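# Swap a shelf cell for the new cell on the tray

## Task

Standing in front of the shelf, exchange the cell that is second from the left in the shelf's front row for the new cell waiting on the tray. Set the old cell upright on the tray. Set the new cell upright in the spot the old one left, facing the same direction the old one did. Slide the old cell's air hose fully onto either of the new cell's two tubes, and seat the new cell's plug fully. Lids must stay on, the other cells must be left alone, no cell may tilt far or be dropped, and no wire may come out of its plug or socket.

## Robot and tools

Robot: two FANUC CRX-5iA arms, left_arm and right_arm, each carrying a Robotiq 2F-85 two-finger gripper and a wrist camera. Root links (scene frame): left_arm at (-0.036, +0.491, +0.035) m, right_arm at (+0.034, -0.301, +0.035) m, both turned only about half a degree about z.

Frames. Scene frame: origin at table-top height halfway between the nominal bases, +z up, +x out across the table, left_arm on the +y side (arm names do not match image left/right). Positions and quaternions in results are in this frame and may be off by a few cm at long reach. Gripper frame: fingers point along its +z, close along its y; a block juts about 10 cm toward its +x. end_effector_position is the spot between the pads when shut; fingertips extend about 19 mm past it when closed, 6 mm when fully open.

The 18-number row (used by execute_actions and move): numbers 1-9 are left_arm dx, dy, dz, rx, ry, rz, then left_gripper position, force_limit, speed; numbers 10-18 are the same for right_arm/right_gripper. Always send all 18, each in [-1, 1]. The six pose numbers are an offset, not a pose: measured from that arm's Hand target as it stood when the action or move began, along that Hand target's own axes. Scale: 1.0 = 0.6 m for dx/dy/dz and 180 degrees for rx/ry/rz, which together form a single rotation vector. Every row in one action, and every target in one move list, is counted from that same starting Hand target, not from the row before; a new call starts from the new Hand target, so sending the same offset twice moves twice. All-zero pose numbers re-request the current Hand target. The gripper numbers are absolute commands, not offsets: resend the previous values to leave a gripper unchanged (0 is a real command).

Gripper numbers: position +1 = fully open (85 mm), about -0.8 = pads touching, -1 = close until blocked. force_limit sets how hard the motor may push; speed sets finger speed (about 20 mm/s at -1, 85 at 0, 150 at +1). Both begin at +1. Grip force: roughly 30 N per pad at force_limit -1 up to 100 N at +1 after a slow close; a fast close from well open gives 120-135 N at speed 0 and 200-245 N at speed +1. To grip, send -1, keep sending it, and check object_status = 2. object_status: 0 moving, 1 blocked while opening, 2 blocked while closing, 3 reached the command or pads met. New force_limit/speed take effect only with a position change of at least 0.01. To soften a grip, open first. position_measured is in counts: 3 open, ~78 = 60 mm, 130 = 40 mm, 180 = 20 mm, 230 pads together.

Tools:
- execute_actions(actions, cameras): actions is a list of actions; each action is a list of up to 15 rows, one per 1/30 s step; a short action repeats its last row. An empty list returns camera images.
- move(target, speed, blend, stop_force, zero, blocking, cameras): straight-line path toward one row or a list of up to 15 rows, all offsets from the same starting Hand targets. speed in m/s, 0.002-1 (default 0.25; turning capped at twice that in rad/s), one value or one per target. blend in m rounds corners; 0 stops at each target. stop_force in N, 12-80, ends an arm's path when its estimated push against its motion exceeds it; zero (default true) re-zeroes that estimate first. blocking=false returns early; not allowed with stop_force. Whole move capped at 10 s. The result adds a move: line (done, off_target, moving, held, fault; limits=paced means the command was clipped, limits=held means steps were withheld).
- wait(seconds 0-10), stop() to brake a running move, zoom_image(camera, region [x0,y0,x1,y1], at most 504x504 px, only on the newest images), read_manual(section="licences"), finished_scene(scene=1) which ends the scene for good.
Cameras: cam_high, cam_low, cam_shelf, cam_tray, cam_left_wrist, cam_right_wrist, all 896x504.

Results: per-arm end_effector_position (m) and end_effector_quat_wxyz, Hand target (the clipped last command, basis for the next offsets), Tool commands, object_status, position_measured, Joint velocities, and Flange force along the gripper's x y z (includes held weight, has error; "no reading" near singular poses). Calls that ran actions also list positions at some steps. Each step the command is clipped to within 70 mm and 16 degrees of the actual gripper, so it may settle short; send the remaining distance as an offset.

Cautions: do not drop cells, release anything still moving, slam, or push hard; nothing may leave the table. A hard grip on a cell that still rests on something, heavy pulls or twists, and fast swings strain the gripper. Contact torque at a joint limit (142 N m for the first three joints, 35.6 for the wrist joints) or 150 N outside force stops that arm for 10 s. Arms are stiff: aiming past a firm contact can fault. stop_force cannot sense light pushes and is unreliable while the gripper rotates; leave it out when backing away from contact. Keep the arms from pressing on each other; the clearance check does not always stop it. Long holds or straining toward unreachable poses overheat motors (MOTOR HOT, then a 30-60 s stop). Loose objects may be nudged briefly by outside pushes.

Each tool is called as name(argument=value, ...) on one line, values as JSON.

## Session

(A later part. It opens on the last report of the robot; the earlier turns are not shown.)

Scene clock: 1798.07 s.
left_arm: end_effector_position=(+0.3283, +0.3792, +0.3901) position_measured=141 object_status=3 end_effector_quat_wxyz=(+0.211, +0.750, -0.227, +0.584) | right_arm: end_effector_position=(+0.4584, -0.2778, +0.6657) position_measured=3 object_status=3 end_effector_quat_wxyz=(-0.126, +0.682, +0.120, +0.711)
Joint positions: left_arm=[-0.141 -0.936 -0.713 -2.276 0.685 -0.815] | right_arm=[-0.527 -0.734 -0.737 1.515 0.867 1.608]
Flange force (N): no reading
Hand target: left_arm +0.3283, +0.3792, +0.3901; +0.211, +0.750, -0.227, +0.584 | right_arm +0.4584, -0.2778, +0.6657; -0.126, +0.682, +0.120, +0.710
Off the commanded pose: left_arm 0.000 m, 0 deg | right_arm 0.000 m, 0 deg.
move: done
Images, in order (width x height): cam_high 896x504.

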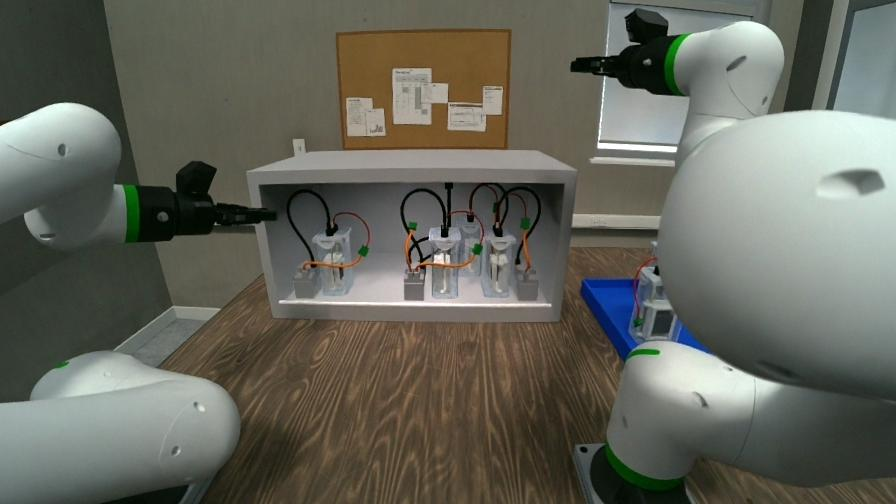

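move(target=[0,0,0,0,0,0,-0.1,-1,-1,-0.417,0.595,-0.2167,-0.111,0,0,1,-1,-1], speed=0.2, cameras=["cam_high","cam_tray","cam_right_wrist"])

Scene clock: 1806.30 s.
left_arm: end_effector_position=(+0.3283, +0.3792, +0.3901) position_measured=141 object_status=3 end_effector_quat_wxyz=(+0.211, +0.750, -0.227, +0.584) | right_arm: end_effector_position=(+0.4682, -0.6539, +0.4100) position_measured=3 object_status=3 end_effector_quat_wxyz=(-0.006, +0.693, -0.005, +0.721)
Joint positions: left_arm=[-0.141 -0.936 -0.713 -2.276 0.685 -0.815] | right_arm=[-1.118 -0.029 -0.848 1.196 1.291 2.437]
Flange force (N): left_arm=no reading | right_arm=[4.1 1.1 1.9]
Hand target: left_arm +0.3283, +0.3792, +0.3901; +0.211, +0.750, -0.227, +0.584 | right_arm +0.4683, -0.6539, +0.4100; -0.006, +0.693, -0.005, +0.721
Off the commanded pose: left_arm 0.000 m, 0 deg | right_arm 0.000 m, 0 deg.
move: done
Images, in order (width x height): cam_high 896x504, cam_tray 896x504, cam_right_wrist 896x504.

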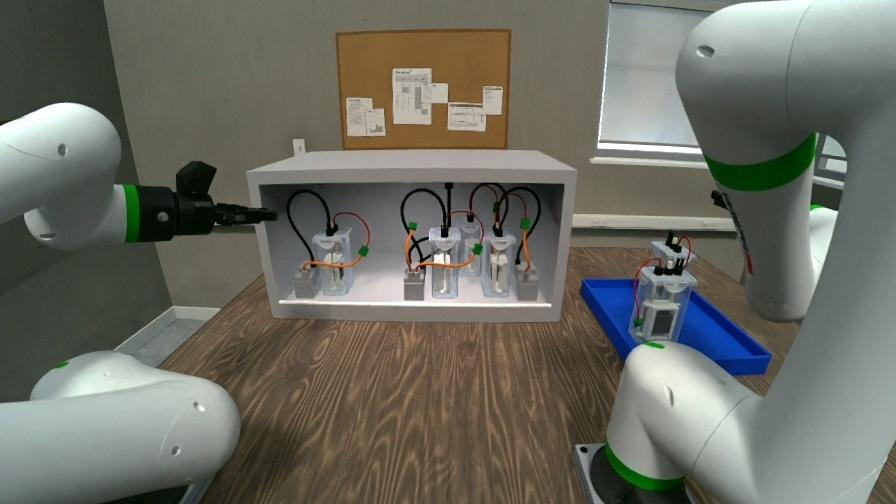

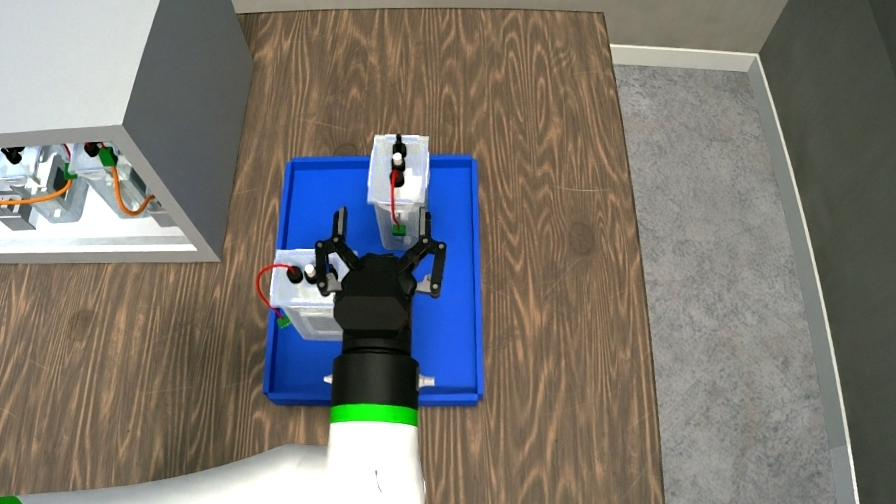

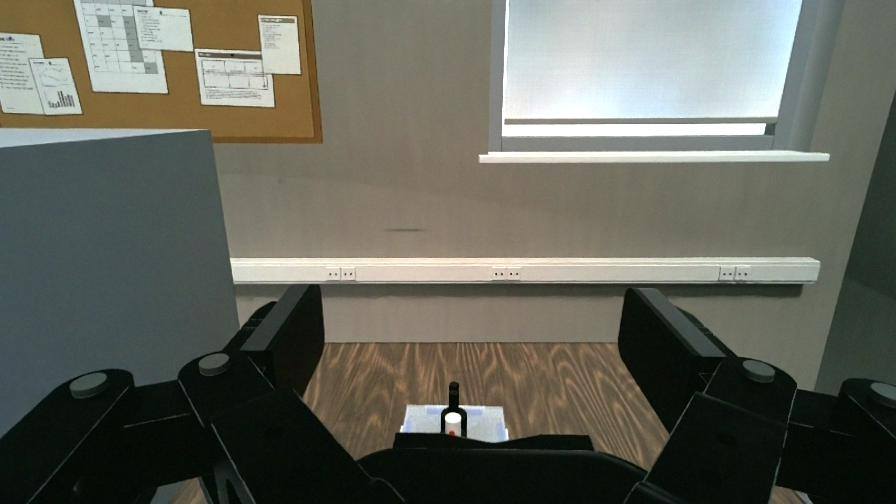

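move(target=[[0,0,0,0,0,0,-0.1,-1,-1,0.0,0.0,0.235,0,-0.0128,0,1,-1,-1],[0,0,0,0,0,0,-0.1,-1,-1,-0.3,0.002,0.248,0,-0.0128,0,1,-1,-1]], blend=[0.04,0], speed=0.15, cameras=["cam_high","cam_tray","cam_right_wrist"])

Scene clock: 1843.10 s.
left_arm: end_effector_position=(+0.3283, +0.3792, +0.3901) position_measured=141 object_status=3 end_effector_quat_wxyz=(+0.211, +0.750, -0.227, +0.584) | right_arm: end_effector_position=(+0.6239, -0.6523, +0.2359) position_measured=3 object_status=3 end_effector_quat_wxyz=(-0.006, +0.708, -0.005, +0.706)
Joint positions: left_arm=[-0.141 -0.936 -0.713 -2.276 0.685 -0.815] | right_arm=[-0.694 0.446 -0.689 0.734 1.236 2.84]
Flange force (N): left_arm=no reading | right_arm=[4.0 0.7 1.7]
Hand target: left_arm +0.3283, +0.3792, +0.3901; +0.211, +0.750, -0.227, +0.584 | right_arm +0.6239, -0.6523, +0.2358; -0.006, +0.708, -0.005, +0.706
Off the commanded pose: left_arm 0.000 m, 0 deg | right_arm 0.000 m, 0 deg.
move: done
Images, in order (width x height): cam_high 896x504, cam_tray 896x504, cam_right_wrist 896x504.

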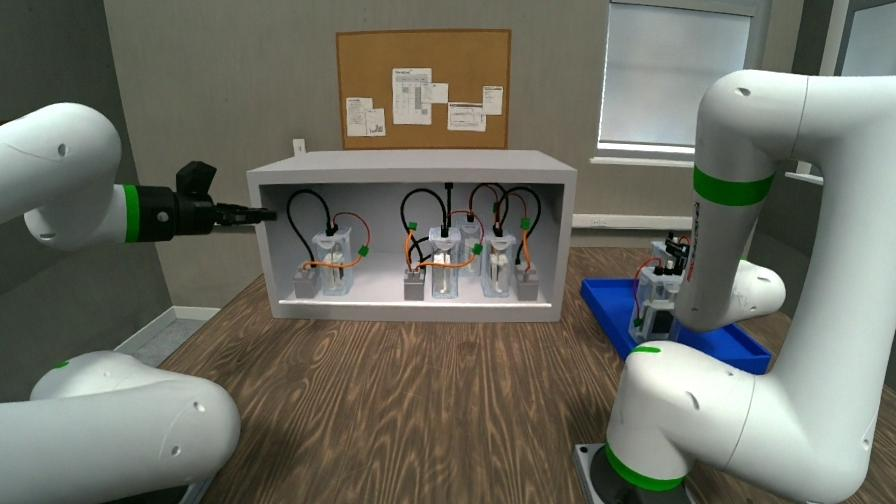

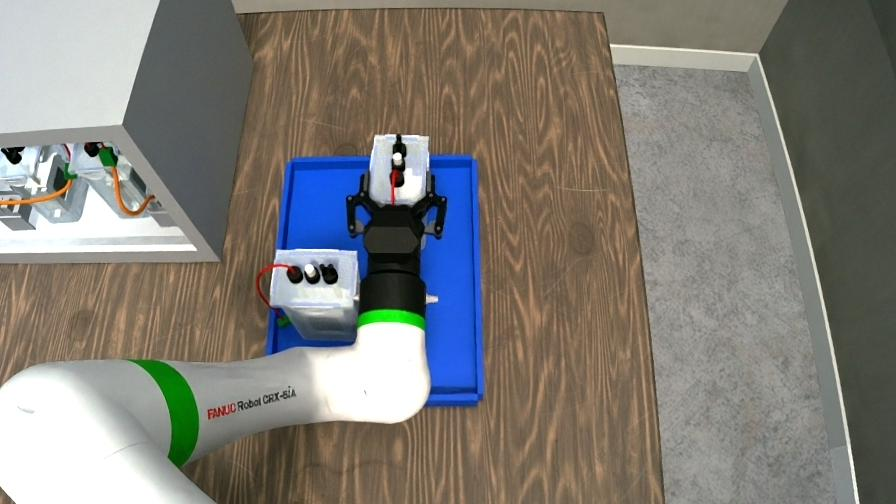

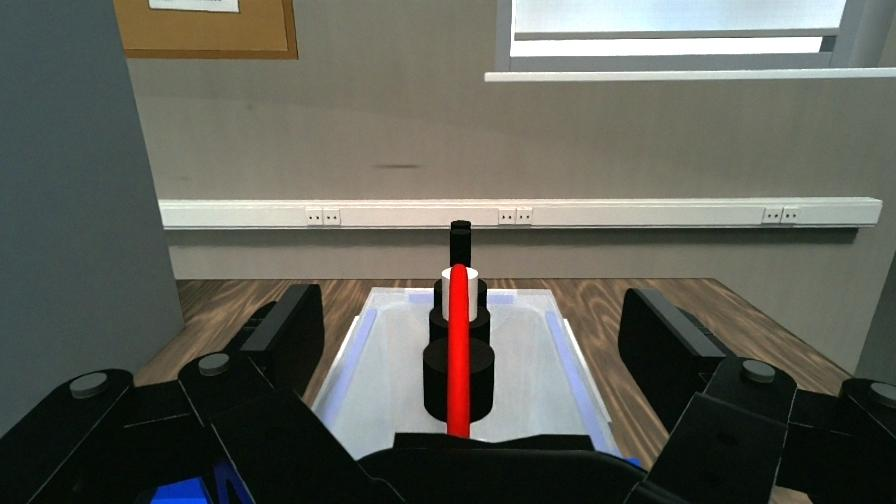

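move(target=[[0,0,0,0,0,0,-0.1,-1,-1,0.3,0,-0.1,0,0,0,1,-1,-1],[0,0,0,0,0,0,-0.1,-1,-1,0.717,-0.62,-0.276,0.111,0,0,1,-1,-1]], blend=[0.06,0], speed=0.25)

Scene clock: 1898.90 s.
left_arm: end_effector_position=(+0.3283, +0.3792, +0.3901) position_measured=141 object_status=3 end_effector_quat_wxyz=(+0.211, +0.750, -0.227, +0.584) | right_arm: end_effector_position=(+0.4586, -0.2870, +0.6719) position_measured=3 object_status=3 end_effector_quat_wxyz=(-0.128, +0.696, +0.118, +0.697)
Joint positions: left_arm=[-0.141 -0.936 -0.713 -2.276 0.685 -0.815] | right_arm=[-0.632 -0.706 -0.685 1.581 0.972 1.532]
Flange force (N): left_arm=no reading | right_arm=[7.0 2.2 -0.5]
Hand target: left_arm +0.3283, +0.3792, +0.3901; +0.211, +0.750, -0.227, +0.584 | right_arm +0.4586, -0.2870, +0.6719; -0.128, +0.696, +0.118, +0.697
Off the commanded pose: left_arm 0.000 m, 0 deg | right_arm 0.000 m, 0 deg.
move: done

move(target=[[0,0,0,0,0,0,-0.1,-1,-1,0,0.2115,-0.0450,-0.1333,0,0,1,-1,-1],[0,0,0,0,0,0,-0.1,-1,-1,0,0.3741,-0.1588,-0.2556,0,0,1,-1,-1],[0,0,0,0,0,0,-0.1,-1,-1,0,0.4311,-0.2292,-0.3111,0,0,1,-1,-1],[0,0,0,0,0,0,-0.1,-1,-1,0,0.4751,-0.3085,-0.3667,0,0,1,-1,-1],[0,0,0,0,0,0,-0.1,-1,-1,0,0.5121,-0.4297,-0.4444,0,0,1,-1,-1],[0,0,0,0,0,0,-0.1,-1,-1,0,0.5121,-0.6103,-0.5556,0,0,1,-1,-1]], blend=[0.03,0.02,0.02,0.02,0.03,0], speed=0.25)

Scene clock: 1910.80 s.
left_arm: end_effector_position=(+0.3283, +0.3792, +0.3901) position_measured=141 object_status=3 end_effector_quat_wxyz=(+0.211, +0.750, -0.227, +0.584) | right_arm: end_effector_position=(+0.2199, -0.7011, +0.6661) position_measured=3 object_status=3 end_effector_quat_wxyz=(+0.451, +0.546, -0.458, +0.538)
Joint positions: left_arm=[-0.141 -0.936 -0.713 -2.276 0.685 -0.815] | right_arm=[-1.503 -0.806 -0.497 2.844 0.338 0.282]
Flange force (N): no reading
Hand target: left_arm +0.3283, +0.3792, +0.3901; +0.211, +0.750, -0.227, +0.584 | right_arm +0.2199, -0.7011, +0.6661; +0.451, +0.546, -0.458, +0.538
Off the commanded pose: left_arm 0.000 m, 0 deg | right_arm 0.000 m, 0 deg.
move: done

move(target=[[0,0,0,0,0,0,-0.1,-1,-1,0.0843,0.0244,-0.0076,-0.015,0.0517,0,1,-1,-1],[0,0,0,0,0,0,-0.1,-1,-1,0.1662,0.048,-0.0297,-0.0299,0.1034,0,1,-1,-1],[0,0,0,0,0,0,-0.1,-1,-1,0.3128,0.0905,-0.1145,-0.0598,0.2068,0,1,-1,-1]], blend=[0.02,0.02,0], speed=0.2)

Scene clock: 1934.37 s.
left_arm: end_effector_position=(+0.3283, +0.3792, +0.3901) position_measured=141 object_status=3 end_effector_quat_wxyz=(+0.211, +0.750, -0.227, +0.584) | right_arm: end_effector_position=(+0.1546, -0.6458, +0.8547) position_measured=3 object_status=3 end_effector_quat_wxyz=(+0.621, +0.302, -0.338, +0.639)
Joint positions: left_arm=[-0.141 -0.936 -0.713 -2.276 0.685 -0.815] | right_arm=[-1.521 -0.811 -0.487 2.881 -0.319 0.237]
Flange force (N): no reading
Hand target: left_arm +0.3283, +0.3792, +0.3901; +0.211, +0.750, -0.227, +0.584 | right_arm +0.1548, -0.6458, +0.8547; +0.621, +0.302, -0.338, +0.639
Off the commanded pose: left_arm 0.000 m, 0 deg | right_arm 0.000 m, 0 deg.
move: done

move(target=[[0,0,0,0,0,0,-0.1,-1,-1,-0.301,-0.219,-0.274,-0.0028,-0.2053,-0.007,1,-1,-1],[0,0,0,0,0,0,-0.1,-1,-1,-0.4095,-0.419,-0.9085,-0.0028,-0.2053,-0.007,1,-1,-1]], blend=[0.05,0], speed=0.25, cameras=["cam_high","cam_tray","cam_right_wrist"])

Scene clock: 1953.77 s.
left_arm: end_effector_position=(+0.3283, +0.3792, +0.3901) position_measured=141 object_status=3 end_effector_quat_wxyz=(+0.211, +0.750, -0.227, +0.584) | right_arm: end_effector_position=(+0.4351, -0.3521, +0.3499) position_measured=3 object_status=3 end_effector_quat_wxyz=(+0.109, +0.715, -0.212, +0.657)
Joint positions: left_arm=[-0.141 -0.936 -0.713 -2.276 0.685 -0.815] | right_arm=[-0.46 -1.047 -1.124 3.192 0.036 -0.174]
Flange force (N): no reading
Hand target: left_arm +0.3283, +0.3792, +0.3901; +0.211, +0.750, -0.227, +0.584 | right_arm +0.4357, -0.3510, +0.3498; +0.211, +0.680, -0.297, +0.636
Off the commanded pose: left_arm 0.000 m, 0 deg | right_arm 0.001 m, 65 deg; orientation clipped.
move: off_target (right_arm); limits=paced
Images, in order (width x height): cam_high 896x504, cam_tray 896x504, cam_right_wrist 896x504.

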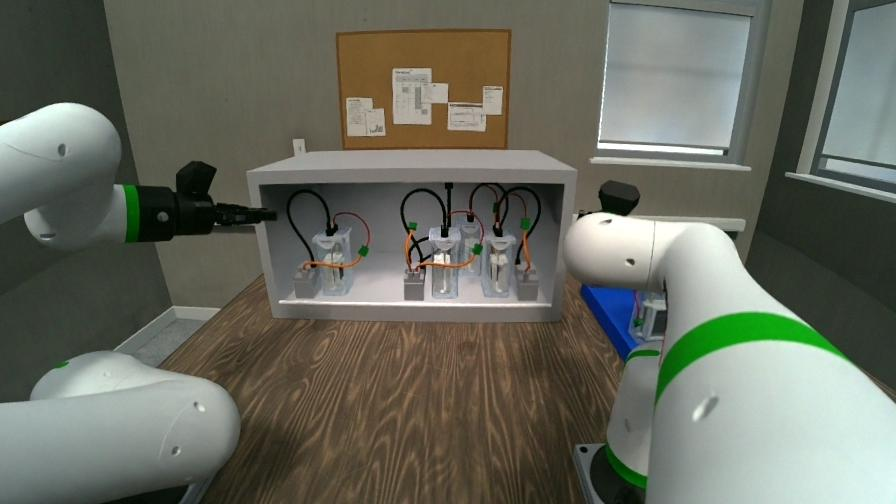

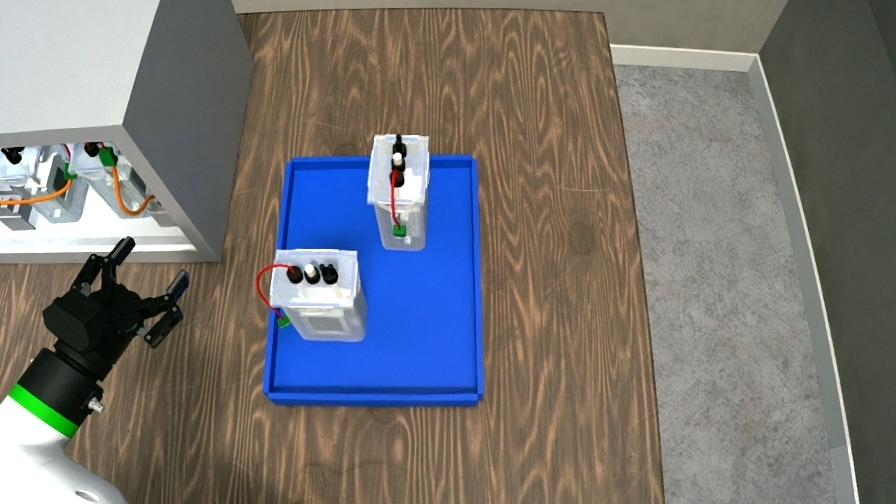

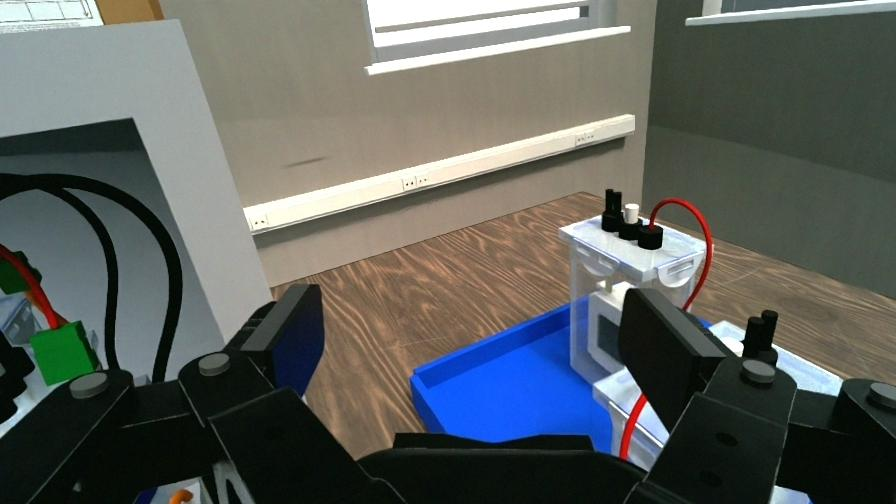

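move(target=[[0,0,0,0,0,0,-0.1,-1,-1,0.0,0,0.0,0.089,0,0,1,-1,-1],[0,0,0,0,0,0,-0.1,-1,-1,0.2167,-0.02,-0.055,0.11,0.135,0,1,-1,-1]], blend=[0.0,0], speed=0.15)

Scene clock: 1971.73 s.
left_arm: end_effector_position=(+0.3283, +0.3792, +0.3901) position_measured=141 object_status=3 end_effector_quat_wxyz=(+0.211, +0.750, -0.227, +0.584) | right_arm: end_effector_position=(+0.4211, -0.3379, +0.4832) position_measured=3 object_status=3 end_effector_quat_wxyz=(+0.150, +0.557, -0.134, +0.806)
Joint positions: left_arm=[-0.141 -0.936 -0.713 -2.276 0.685 -0.815] | right_arm=[-0.488 -1.076 -1.121 3.286 -0.4 -0.205]
Flange force (N): no reading
Hand target: left_arm +0.3283, +0.3792, +0.3901; +0.211, +0.750, -0.227, +0.584 | right_arm +0.4211, -0.3378, +0.4831; +0.150, +0.557, -0.134, +0.806
Off the commanded pose: left_arm 0.000 m, 0 deg | right_arm 0.000 m, 0 deg.
move: done

move(target=[[0,0,0,0,0,0,-0.1,-1,-1,0,0,0,-0.172,0.009,-0.063,1,-1,-1],[0,0,0,0,0,0,-0.1,-1,-1,0,0,0,-0.344,0.018,-0.126,1,-1,-1]], blend=[0.01,0], speed=0.25)

Scene clock: 1980.97 s.
left_arm: end_effector_position=(+0.3283, +0.3792, +0.3901) position_measured=141 object_status=3 end_effector_quat_wxyz=(+0.211, +0.750, -0.227, +0.584) | right_arm: end_effector_position=(+0.4210, -0.3390, +0.4836) position_measured=3 object_status=3 end_effector_quat_wxyz=(+0.335, +0.558, -0.016, +0.759)
Joint positions: left_arm=[-0.141 -0.936 -0.713 -2.276 0.685 -0.815] | right_arm=[-0.419 -0.983 -1.19 3.085 -0.593 0.448]
Flange force (N): no reading
Hand target: left_arm +0.3283, +0.3792, +0.3901; +0.211, +0.750, -0.227, +0.584 | right_arm +0.4211, -0.3378, +0.4831; +0.408, +0.528, -0.128, +0.734
Off the commanded pose: left_arm 0.000 m, 0 deg | right_arm 0.001 m, 60 deg; orientation clipped.
joint sent to its limit (right arm) — joint 3 (elbow), lower limit, where the elbow is as bent as it goes. The joint targets are off in orientation, not in position.
move: off_target (right_arm); limits=paced

move(target=[[0,0,0,0,0,0,-0.1,-1,-1,0.128,-0.3235,-0.084,0,0,0,1,-1,-1]], speed=0.2)

Scene clock: 1993.03 s.
left_arm: end_effector_position=(+0.3283, +0.3792, +0.3901) position_measured=141 object_status=3 end_effector_quat_wxyz=(+0.211, +0.750, -0.227, +0.584) | right_arm: end_effector_position=(+0.5213, -0.1479, +0.4830) position_measured=3 object_status=3 end_effector_quat_wxyz=(+0.407, +0.528, -0.128, +0.734)
Joint positions: left_arm=[-0.141 -0.936 -0.713 -2.276 0.685 -0.815] | right_arm=[0.806 0.204 -0.716 1.844 -1.897 0.963]
Flange force (N): left_arm=no reading | right_arm=[3.1 -1.2 1.6]
Hand target: left_arm +0.3283, +0.3792, +0.3901; +0.211, +0.750, -0.227, +0.584 | right_arm +0.5213, -0.1479, +0.4830; +0.408, +0.528, -0.128, +0.734
Off the commanded pose: left_arm 0.000 m, 0 deg | right_arm 0.000 m, 0 deg.
move: done; limits=paced

move(target=[[0,0,0,0,0,0,-0.1,-1,-1,-0.3807,0.2742,0.1132,-0.2396,-0.1598,0.0241,1,-1,-1]], speed=0.2, cameras=["cam_tray","cam_right_wrist"])

Scene clock: 2002.47 s.
left_arm: end_effector_position=(+0.3283, +0.3792, +0.3901) position_measured=141 object_status=3 end_effector_quat_wxyz=(+0.211, +0.750, -0.227, +0.584) | right_arm: end_effector_position=(+0.4713, -0.4001, +0.3497) position_measured=3 object_status=3 end_effector_quat_wxyz=(+0.500, +0.500, -0.500, +0.500)
Joint positions: left_arm=[-0.141 -0.936 -0.713 -2.276 0.685 -0.815] | right_arm=[0.564 0.305 -0.585 1.104 -1.92 0.597]
Flange force (N): left_arm=no reading | right_arm=[2.7 -1.1 -0.6]
Hand target: left_arm +0.3283, +0.3792, +0.3901; +0.211, +0.750, -0.227, +0.584 | right_arm +0.4713, -0.4001, +0.3497; +0.500, +0.500, -0.500, +0.500
Off the commanded pose: left_arm 0.000 m, 0 deg | right_arm 0.000 m, 0 deg.
move: done
Images, in order (width x height): cam_tray 896x504, cam_right_wrist 896x504.

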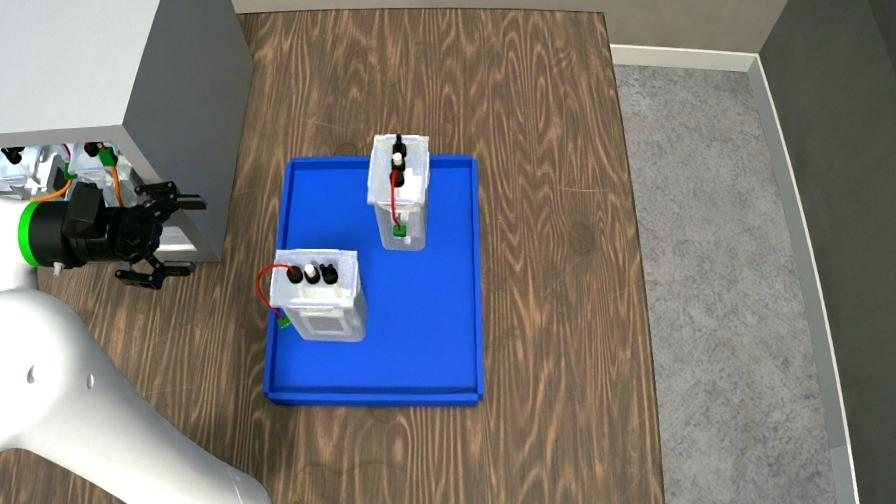

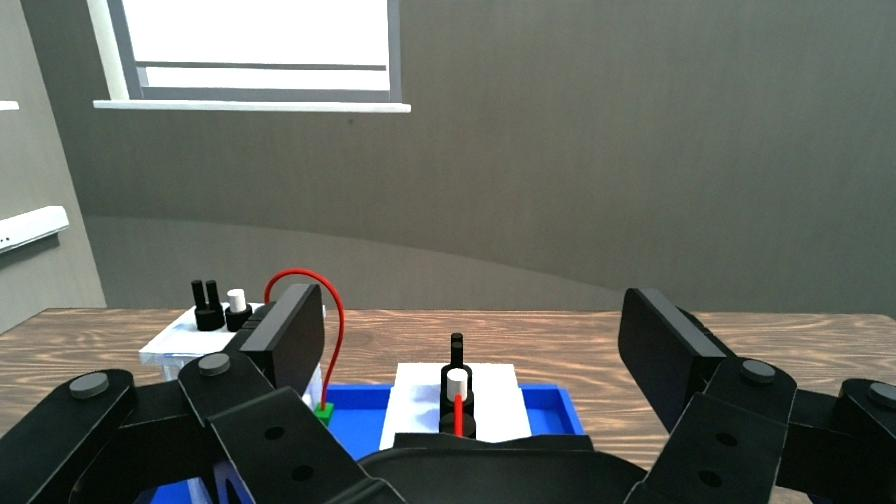

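move(target=[[0,0,0,0,0,0,-0.1,-1,-1,-0.3645,0,0,0,0,0,0.96,-1,-1],[0,0,0,0,0,0,-0.1,-1,-1,-0.3645,0,0.09,0,0,0,0.96,-1,-1]], blend=[0.02,0], speed=[0.15,0.05], cameras=["cam_tray","cam_right_wrist"])

Scene clock: 2030.67 s.
left_arm: end_effector_position=(+0.3283, +0.3792, +0.3901) position_measured=141 object_status=3 end_effector_quat_wxyz=(+0.211, +0.750, -0.227, +0.584) | right_arm: end_effector_position=(+0.4713, -0.4541, +0.1311) position_measured=8 object_status=3 end_effector_quat_wxyz=(+0.500, +0.500, -0.500, +0.500)
Joint positions: left_arm=[-0.141 -0.936 -0.713 -2.276 0.685 -0.815] | right_arm=[0.466 0.709 -0.671 1.101 -1.659 0.171]
Flange force (N): left_arm=no reading | right_arm=[3.1 -0.1 -0.8]
Hand target: left_arm +0.3283, +0.3792, +0.3901; +0.211, +0.750, -0.227, +0.584 | right_arm +0.4712, -0.4542, +0.1311; +0.500, +0.500, -0.500, +0.500
Off the commanded pose: left_arm 0.000 m, 0 deg | right_arm 0.000 m, 0 deg.
move: done
Images, in order (width x height): cam_tray 896x504, cam_right_wrist 896x504.

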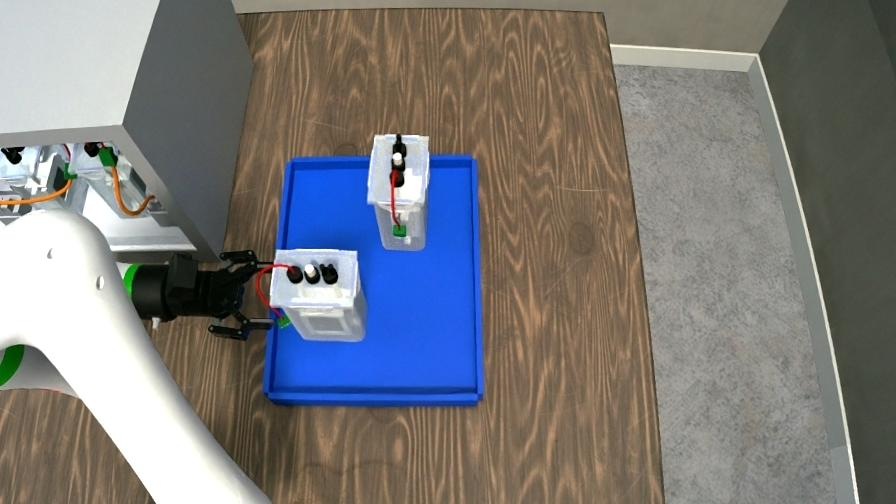

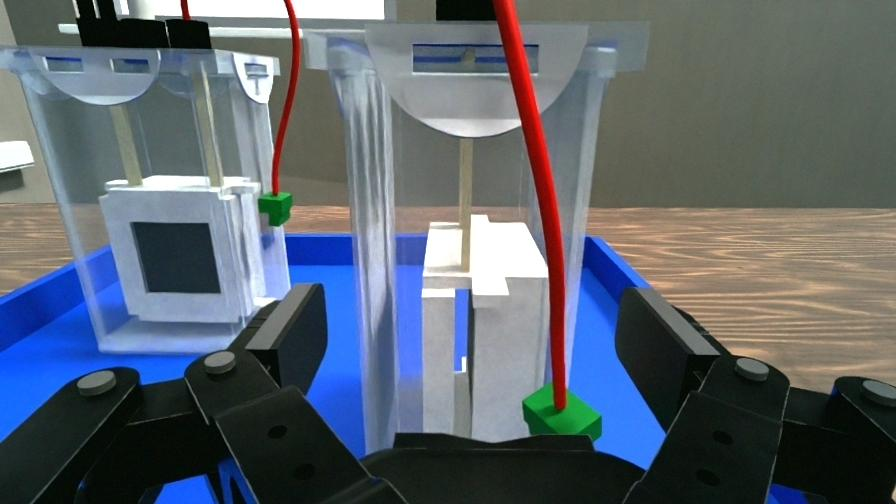

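move(target=[[0,0,0,0,0,0,-0.1,-1,-1,0.013,0.0016,0.01,0,0,0,0.96,-1,-1],[0,0,0,0,0,0,-0.1,-1,-1,0.013,0.0016,0.086,0,0,0,0.96,-1,-1]], speed=0.05, stop_force=14, cameras=["cam_tray","cam_right_wrist"])

Scene clock: 2040.03 s.
left_arm: end_effector_position=(+0.3283, +0.3792, +0.3901) position_measured=141 object_status=3 end_effector_quat_wxyz=(+0.211, +0.750, -0.227, +0.584) | right_arm: end_effector_position=(+0.4702, -0.5058, +0.1389) position_measured=8 object_status=3 end_effector_quat_wxyz=(+0.500, +0.500, -0.500, +0.500)
Joint positions: left_arm=[-0.141 -0.936 -0.713 -2.276 0.685 -0.815] | right_arm=[0.327 0.668 -0.732 1.237 -1.628 0.161]
Flange force (N): left_arm=no reading | right_arm=[2.6 -0.3 -1.3]
Hand target: left_arm +0.3283, +0.3792, +0.3901; +0.211, +0.750, -0.227, +0.584 | right_arm +0.4702, -0.5058, +0.1389; +0.500, +0.500, -0.500, +0.500
Off the commanded pose: left_arm 0.000 m, 0 deg | right_arm 0.000 m, 0 deg.
move: done
Images, in order (width x height): cam_tray 896x504, cam_right_wrist 896x504.

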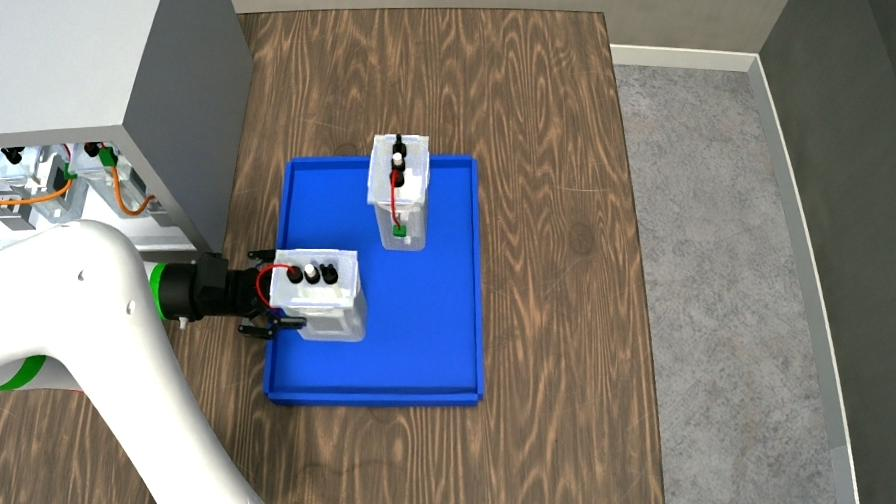

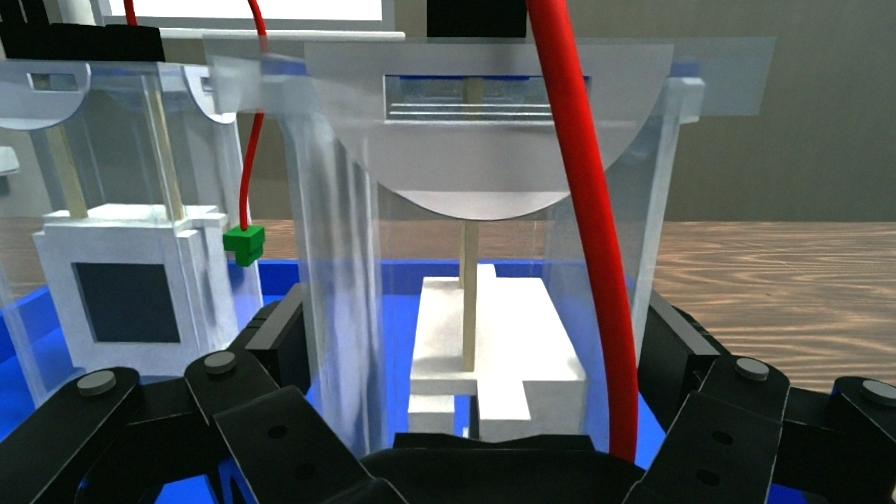

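execute_actions(actions=[[[0,0,0,0,0,0,-0.1,-1,-1,0,0,0,0,0,0,-1,-1,-1]],[[0,0,0,0,0,0,-0.1,-1,-1,0,0,0,0,0,0,-1,-1,-1]]])

move(target=[0,0,0,0,0,0,-0.1,-1,-1,0.006,0,0,0,0,0,-1,-1,-1], speed=0.02)

execute_actions(actions=[[[0,0,0,0,0,0,-0.1,-1,-1,0,0,0,0,0,0,-0.98,0.5,-1]],[[0,0,0,0,0,0,-0.1,-1,-1,0,0,0,0,0,0,-0.98,0.5,-1]]], cameras=["cam_right_wrist"])

Scene clock: 2045.63 s.
left_arm: end_effector_position=(+0.3283, +0.3792, +0.3901) position_measured=141 object_status=3 end_effector_quat_wxyz=(+0.211, +0.750, -0.227, +0.584) | right_arm: end_effector_position=(+0.4703, -0.5057, +0.1389) position_measured=24 object_status=2 end_effector_quat_wxyz=(+0.500, +0.500, -0.500, +0.500)
Joint positions: left_arm=[-0.141 -0.936 -0.713 -2.276 0.685 -0.815] | right_arm=[0.327 0.668 -0.732 1.237 -1.628 0.161]
Flange force (N): left_arm=no reading | right_arm=[4.8 -0.7 -2.8]
Flange force at the end of the 1st action (N): left_arm=no reading | right_arm=[4.6 -0.7 -2.7]
Hand target: left_arm +0.3283, +0.3792, +0.3901; +0.211, +0.750, -0.227, +0.584 | right_arm +0.4702, -0.5058, +0.1389; +0.500, +0.500, -0.500, +0.500
Off the commanded pose: left_arm 0.000 m, 0 deg | right_arm 0.000 m, 0 deg.
Step readings (end_effector_position of left_arm | right_arm; steps 1 to 15: 1st action; 16 to 30: 2nd action):
0: (+0.3283, +0.3792, +0.3901) | (+0.4702, -0.5058, +0.1389)
1: (+0.3283, +0.3792, +0.3901) | (+0.4702, -0.5058, +0.1389)
2: (+0.3283, +0.3792, +0.3901) | (+0.4702, -0.5058, +0.1389)
4: (+0.3283, +0.3792, +0.3901) | (+0.4702, -0.5058, +0.1389)
8: (+0.3283, +0.3792, +0.3901) | (+0.4703, -0.5057, +0.1389)
15: (+0.3283, +0.3792, +0.3901) | (+0.4703, -0.5057, +0.1389)
16: (+0.3283, +0.3792, +0.3901) | (+0.4703, -0.5057, +0.1389)
17: (+0.3283, +0.3792, +0.3901) | (+0.4703, -0.5057, +0.1389)
19: (+0.3283, +0.3792, +0.3901) | (+0.4703, -0.5057, +0.1389)
23: (+0.3283, +0.3792, +0.3901) | (+0.4703, -0.5057, +0.1389)
30: (+0.3283, +0.3792, +0.3901) | (+0.4703, -0.5057, +0.1389)

Scene clock: 2046.33 s.
left_arm: end_effector_position=(+0.3283, +0.3792, +0.3901) position_measured=141 object_status=3 end_effector_quat_wxyz=(+0.211, +0.750, -0.227, +0.584) | right_arm: end_effector_position=(+0.4702, -0.5058, +0.1425) position_measured=24 object_status=2 end_effector_quat_wxyz=(+0.500, +0.500, -0.500, +0.500)
Joint positions: left_arm=[-0.141 -0.936 -0.713 -2.276 0.685 -0.815] | right_arm=[0.327 0.659 -0.734 1.238 -1.63 0.168]
Flange force (N): left_arm=no reading | right_arm=[-9.8 -0.2 -1.2]
Hand target: left_arm +0.3283, +0.3792, +0.3901; +0.211, +0.750, -0.227, +0.584 | right_arm +0.4702, -0.5057, +0.1425; +0.500, +0.500, -0.500, +0.500
Off the commanded pose: left_arm 0.000 m, 0 deg | right_arm 0.000 m, 0 deg.
move: done

Scene clock: 2047.53 s.
left_arm: end_effector_position=(+0.3283, +0.3792, +0.3901) position_measured=141 object_status=3 end_effector_quat_wxyz=(+0.211, +0.750, -0.227, +0.584) | right_arm: end_effector_position=(+0.4702, -0.5057, +0.1425) position_measured=26 object_status=2 end_effector_quat_wxyz=(+0.500, +0.500, -0.500, +0.500)
Joint positions: left_arm=[-0.141 -0.936 -0.713 -2.276 0.685 -0.815] | right_arm=[0.327 0.659 -0.734 1.238 -1.63 0.168]
Flange force (N): left_arm=no reading | right_arm=[-10.8 -0.3 -0.7]
Flange force at the end of the 1st action (N): left_arm=no reading | right_arm=[-10.6 -0.1 -1.1]
Hand target: left_arm +0.3283, +0.3792, +0.3901; +0.211, +0.750, -0.227, +0.584 | right_arm +0.4702, -0.5057, +0.1425; +0.500, +0.500, -0.500, +0.500
Off the commanded pose: left_arm 0.000 m, 0 deg | right_arm 0.000 m, 0 deg.
Step readings (end_effector_position of left_arm | right_arm; steps 1 to 15: 1st action; 16 to 30: 2nd action):
0: (+0.3283, +0.3792, +0.3901) | (+0.4702, -0.5058, +0.1425)
1: (+0.3283, +0.3792, +0.3901) | (+0.4702, -0.5058, +0.1425)
2: (+0.3283, +0.3792, +0.3901) | (+0.4702, -0.5057, +0.1425)
4: (+0.3283, +0.3792, +0.3901) | (+0.4702, -0.5057, +0.1425)
8: (+0.3283, +0.3792, +0.3901) | (+0.4702, -0.5057, +0.1425)
15: (+0.3283, +0.3792, +0.3901) | (+0.4702, -0.5057, +0.1425)
16: (+0.3283, +0.3792, +0.3901) | (+0.4702, -0.5057, +0.1425)
17: (+0.3283, +0.3792, +0.3901) | (+0.4702, -0.5057, +0.1425)
19: (+0.3283, +0.3792, +0.3901) | (+0.4702, -0.5057, +0.1425)
23: (+0.3283, +0.3792, +0.3901) | (+0.4702, -0.5057, +0.1425)
30: (+0.3283, +0.3792, +0.3901) | (+0.4702, -0.5057, +0.1425)
Images, in order (width x height): cam_right_wrist 896x504.

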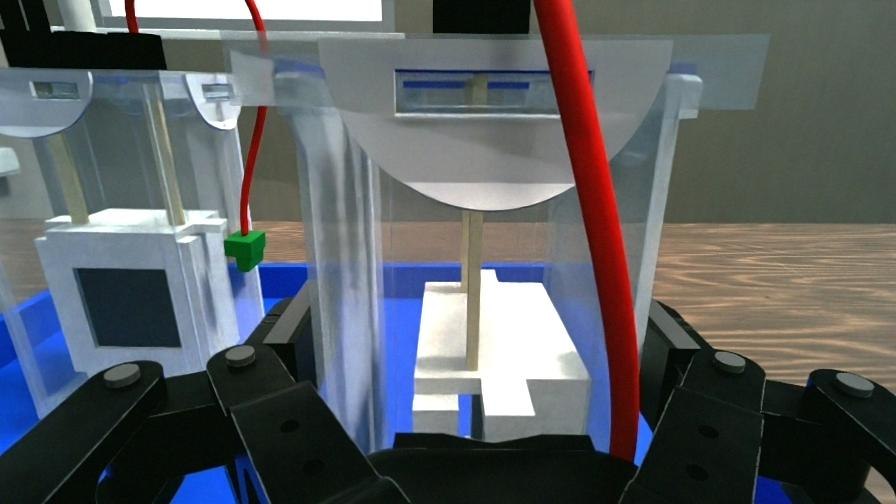

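move(target=[[0,0,0,0,0,0,-0.1,-1,-1,0.2,0,0,0,0,0,-0.98,0.5,-1],[0,0,0,0,0,0,-0.1,-1,-1,0.333,0.057,-0.258,0,0,0,-0.98,0.5,-1]], blend=[0.04,0], speed=[0.08,0.12])

move(target=[[0,0,0,0,0,0,-0.1,-1,-1,0.3,0.0,0.1,0.0,0,0,-0.98,0.5,-1],[0,0,0,0,0,0,-0.1,-1,-1,0.54,0.295,0.557,0.083,0,0,-0.98,0.5,-1]], blend=[0.05,0], speed=[0.15,0.15], cameras=["cam_high","cam_right_wrist"])

Scene clock: 2056.00 s.
left_arm: end_effector_position=(+0.3283, +0.3792, +0.3901) position_measured=141 object_status=3 end_effector_quat_wxyz=(+0.211, +0.750, -0.227, +0.584) | right_arm: end_effector_position=(+0.4362, -0.3509, +0.3422) position_measured=26 object_status=2 end_effector_quat_wxyz=(+0.500, +0.500, -0.500, +0.500)
Joint positions: left_arm=[-0.141 -0.936 -0.713 -2.276 0.685 -0.815] | right_arm=[0.725 0.305 -0.589 0.957 -2.005 0.537]
Flange force (N): left_arm=no reading | right_arm=[-11.9 0.0 -1.5]
Hand target: left_arm +0.3283, +0.3792, +0.3901; +0.211, +0.750, -0.227, +0.584 | right_arm +0.4362, -0.3508, +0.3422; +0.500, +0.500, -0.500, +0.500
Off the commanded pose: left_arm 0.000 m, 0 deg | right_arm 0.000 m, 0 deg.
move: done

Scene clock: 2060.20 s.
left_arm: end_effector_position=(+0.3283, +0.3792, +0.3901) position_measured=141 object_status=3 end_effector_quat_wxyz=(+0.211, +0.750, -0.227, +0.584) | right_arm: end_effector_position=(+0.2588, -0.6847, +0.6663) position_measured=26 object_status=2 end_effector_quat_wxyz=(+0.431, +0.560, -0.431, +0.561)
Joint positions: left_arm=[-0.141 -0.936 -0.713 -2.276 0.685 -0.815] | right_arm=[-0.518 -0.696 -0.692 1.567 -0.803 1.577]
Flange force (N): left_arm=no reading | right_arm=[-8.6 -1.1 1.5]
Hand target: left_arm +0.3283, +0.3792, +0.3901; +0.211, +0.750, -0.227, +0.584 | right_arm +0.2588, -0.6847, +0.6663; +0.431, +0.560, -0.431, +0.561
Off the commanded pose: left_arm 0.000 m, 0 deg | right_arm 0.000 m, 0 deg.
move: done
Images, in order (width x height): cam_high 896x504, cam_right_wrist 896x504.

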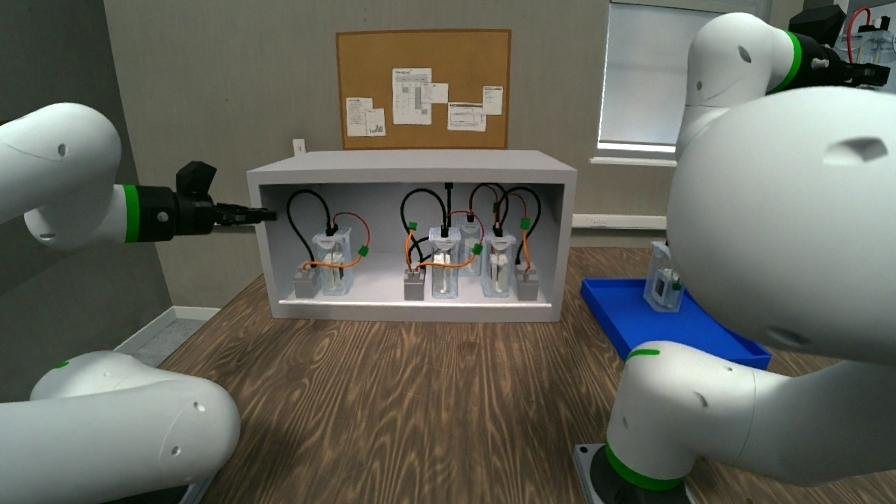

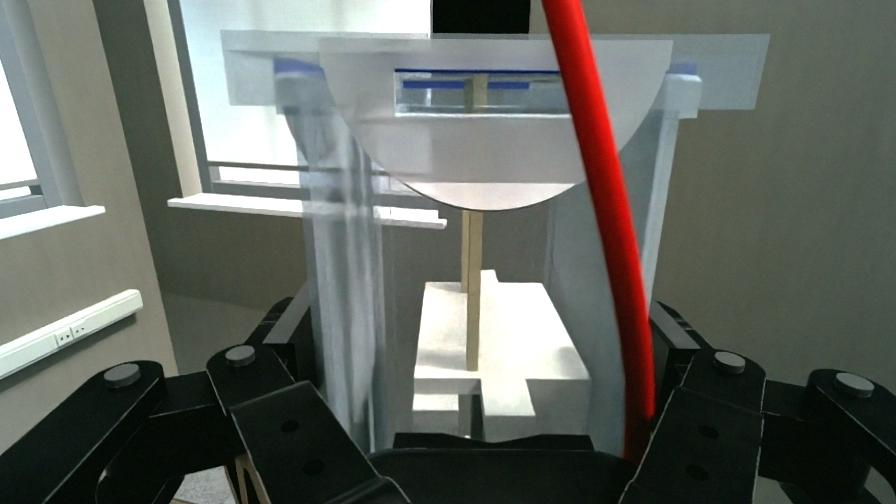

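Good: nearly the same joint state as before. Sweep through J5=0.

move(target=[[0,0,0,0,0,0,-0.1,-1,-1,0,-0.2115,-0.0450,0.1333,0,0,-0.98,0.5,-1],[0,0,0,0,0,0,-0.1,-1,-1,0,-0.2908,-0.0889,0.1889,0,0,-0.98,0.5,-1],[0,0,0,0,0,0,-0.1,-1,-1,0,-0.3612,-0.1460,0.2444,0,0,-0.98,0.5,-1],[0,0,0,0,0,0,-0.1,-1,-1,0,-0.4207,-0.2143,0.3,0,0,-0.98,0.5,-1],[0,0,0,0,0,0,-0.1,-1,-1,0,-0.4674,-0.2920,0.3556,0,0,-0.98,0.5,-1],[0,0,0,0,0,0,-0.1,-1,-1,0,-0.5171,-0.5743,0.5333,0,0,-0.98,0.5,-1]], blend=[0.03,0.02,0.02,0.02,0.03,0], speed=0.15, cameras=["cam_right_wrist"])

Scene clock: 2073.80 s.
left_arm: end_effector_position=(+0.3283, +0.3792, +0.3901) position_measured=141 object_status=3 end_effector_quat_wxyz=(+0.211, +0.750, -0.227, +0.584) | right_arm: end_effector_position=(+0.4701, -0.2719, +0.6662) position_measured=26 object_status=2 end_effector_quat_wxyz=(-0.128, +0.695, +0.128, +0.696)
Joint positions: left_arm=[-0.141 -0.936 -0.713 -2.276 0.685 -0.815] | right_arm=[0.374 -0.803 -0.435 0.058 -0.369 3.088]
Flange force (N): no reading
Hand target: left_arm +0.3283, +0.3792, +0.3901; +0.211, +0.750, -0.227, +0.584 | right_arm +0.4702, -0.2721, +0.6662; -0.128, +0.695, +0.128, +0.695
Off the commanded pose: left_arm 0.000 m, 0 deg | right_arm 0.000 m, 0 deg.
move: done
Images, in order (width x height): cam_right_wrist 896x504.

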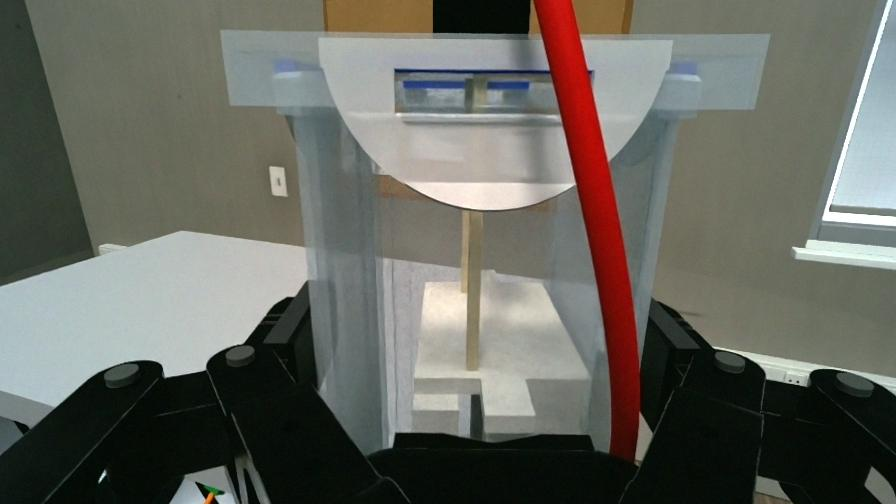

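move(target=[[0,0,0,0,0,0,-0.1,-1,-1,0,0.2257,-0.1146,-0.1111,0,0,-0.98,0.5,-1],[0,0,0,0,0,0,-0.1,-1,-1,0,0.3978,-0.2996,-0.2222,0,0,-0.98,0.5,-1]], blend=[0.02,0], speed=0.15)

Scene clock: 2100.43 s.
left_arm: end_effector_position=(+0.3283, +0.3792, +0.3901) position_measured=141 object_status=3 end_effector_quat_wxyz=(+0.211, +0.750, -0.227, +0.584) | right_arm: end_effector_position=(+0.3873, -0.5591, +0.6663) position_measured=26 object_status=2 end_effector_quat_wxyz=(+0.118, +0.697, -0.117, +0.697)
Joint positions: left_arm=[-0.141 -0.936 -0.713 -2.276 0.685 -0.815] | right_arm=[-0.322 -0.803 -0.435 0.059 -0.368 3.087]
Flange force (N): no reading
Hand target: left_arm +0.3283, +0.3792, +0.3901; +0.211, +0.750, -0.227, +0.584 | right_arm +0.3872, -0.5591, +0.6663; +0.118, +0.697, -0.117, +0.697
Off the commanded pose: left_arm 0.000 m, 0 deg | right_arm 0.000 m, 0 deg.
move: done

move(target=[[0,0,0,0,0,0,-0.1,-1,-1,-0.375,0,0.25,0,0,0,-0.98,0.5,-1]], speed=0.12)

Scene clock: 2110.83 s.
left_arm: end_effector_position=(+0.3283, +0.3792, +0.3901) position_measured=141 object_status=3 end_effector_quat_wxyz=(+0.211, +0.750, -0.227, +0.584) | right_arm: end_effector_position=(+0.5290, -0.6083, +0.4413) position_measured=26 object_status=2 end_effector_quat_wxyz=(+0.118, +0.697, -0.117, +0.697)
Joint positions: left_arm=[-0.141 -0.936 -0.713 -2.276 0.685 -0.815] | right_arm=[-0.335 -0.356 -0.737 -0.024 0.381 3.164]
Flange force (N): no reading
Hand target: left_arm +0.3283, +0.3792, +0.3901; +0.211, +0.750, -0.227, +0.584 | right_arm +0.5290, -0.6083, +0.4413; +0.118, +0.697, -0.117, +0.697
Off the commanded pose: left_arm 0.000 m, 0 deg | right_arm 0.000 m, 0 deg.
move: done

move(target=[[0,0,0,0,0,0,-0.1,-1,-1,0,-0.1788,0.0632,0.1061,0,0,-0.98,0.5,-1],[0,0,0,0,0,0,-0.1,-1,-1,-0.35,-0.1788,0.0632,0.1061,0,0,-0.98,0.5,-1]], speed=0.12, cameras=["cam_tray","cam_right_wrist","cam_high"])

Scene clock: 2126.27 s.
left_arm: end_effector_position=(+0.3283, +0.3792, +0.3901) position_measured=141 object_status=3 end_effector_quat_wxyz=(+0.211, +0.750, -0.227, +0.584) | right_arm: end_effector_position=(+0.5999, -0.5194, +0.2313) position_measured=26 object_status=2 end_effector_quat_wxyz=(+0.000, +0.707, +0.000, +0.707)
Joint positions: left_arm=[-0.141 -0.936 -0.713 -2.276 0.685 -0.815] | right_arm=[-0.347 0.275 -0.92 0.36 1.216 3.012]
Flange force (N): left_arm=no reading | right_arm=[-11.8 0.5 4.5]
Hand target: left_arm +0.3283, +0.3792, +0.3901; +0.211, +0.750, -0.227, +0.584 | right_arm +0.6000, -0.5195, +0.2313; +0.000, +0.707, +0.000, +0.707
Off the commanded pose: left_arm 0.000 m, 0 deg | right_arm 0.000 m, 0 deg.
move: done
Images, in order (width x height): cam_high 896x504, cam_tray 896x504, cam_right_wrist 896x504.

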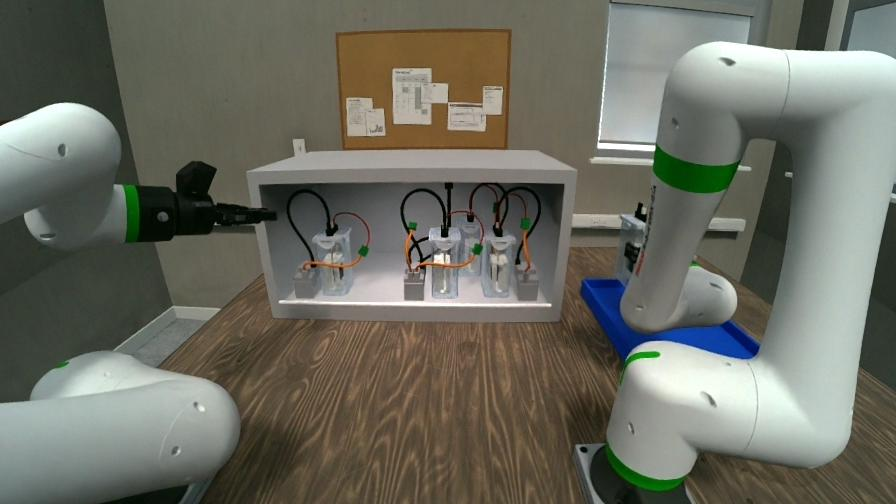

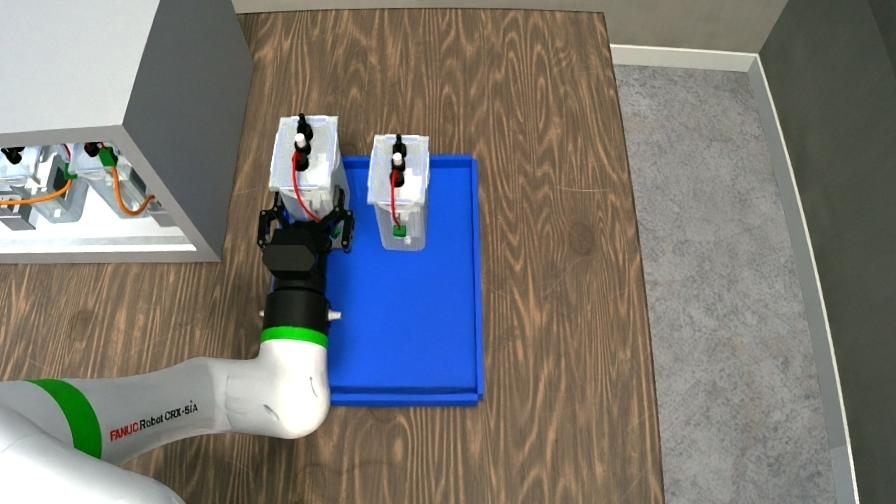

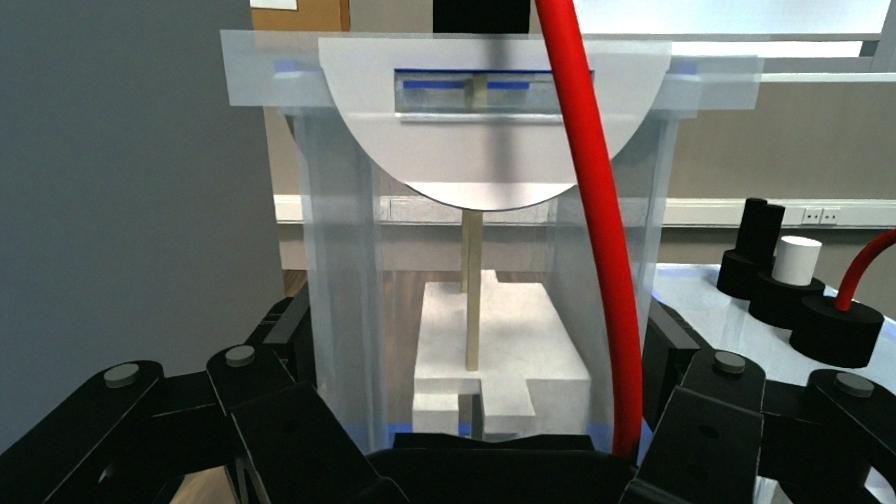

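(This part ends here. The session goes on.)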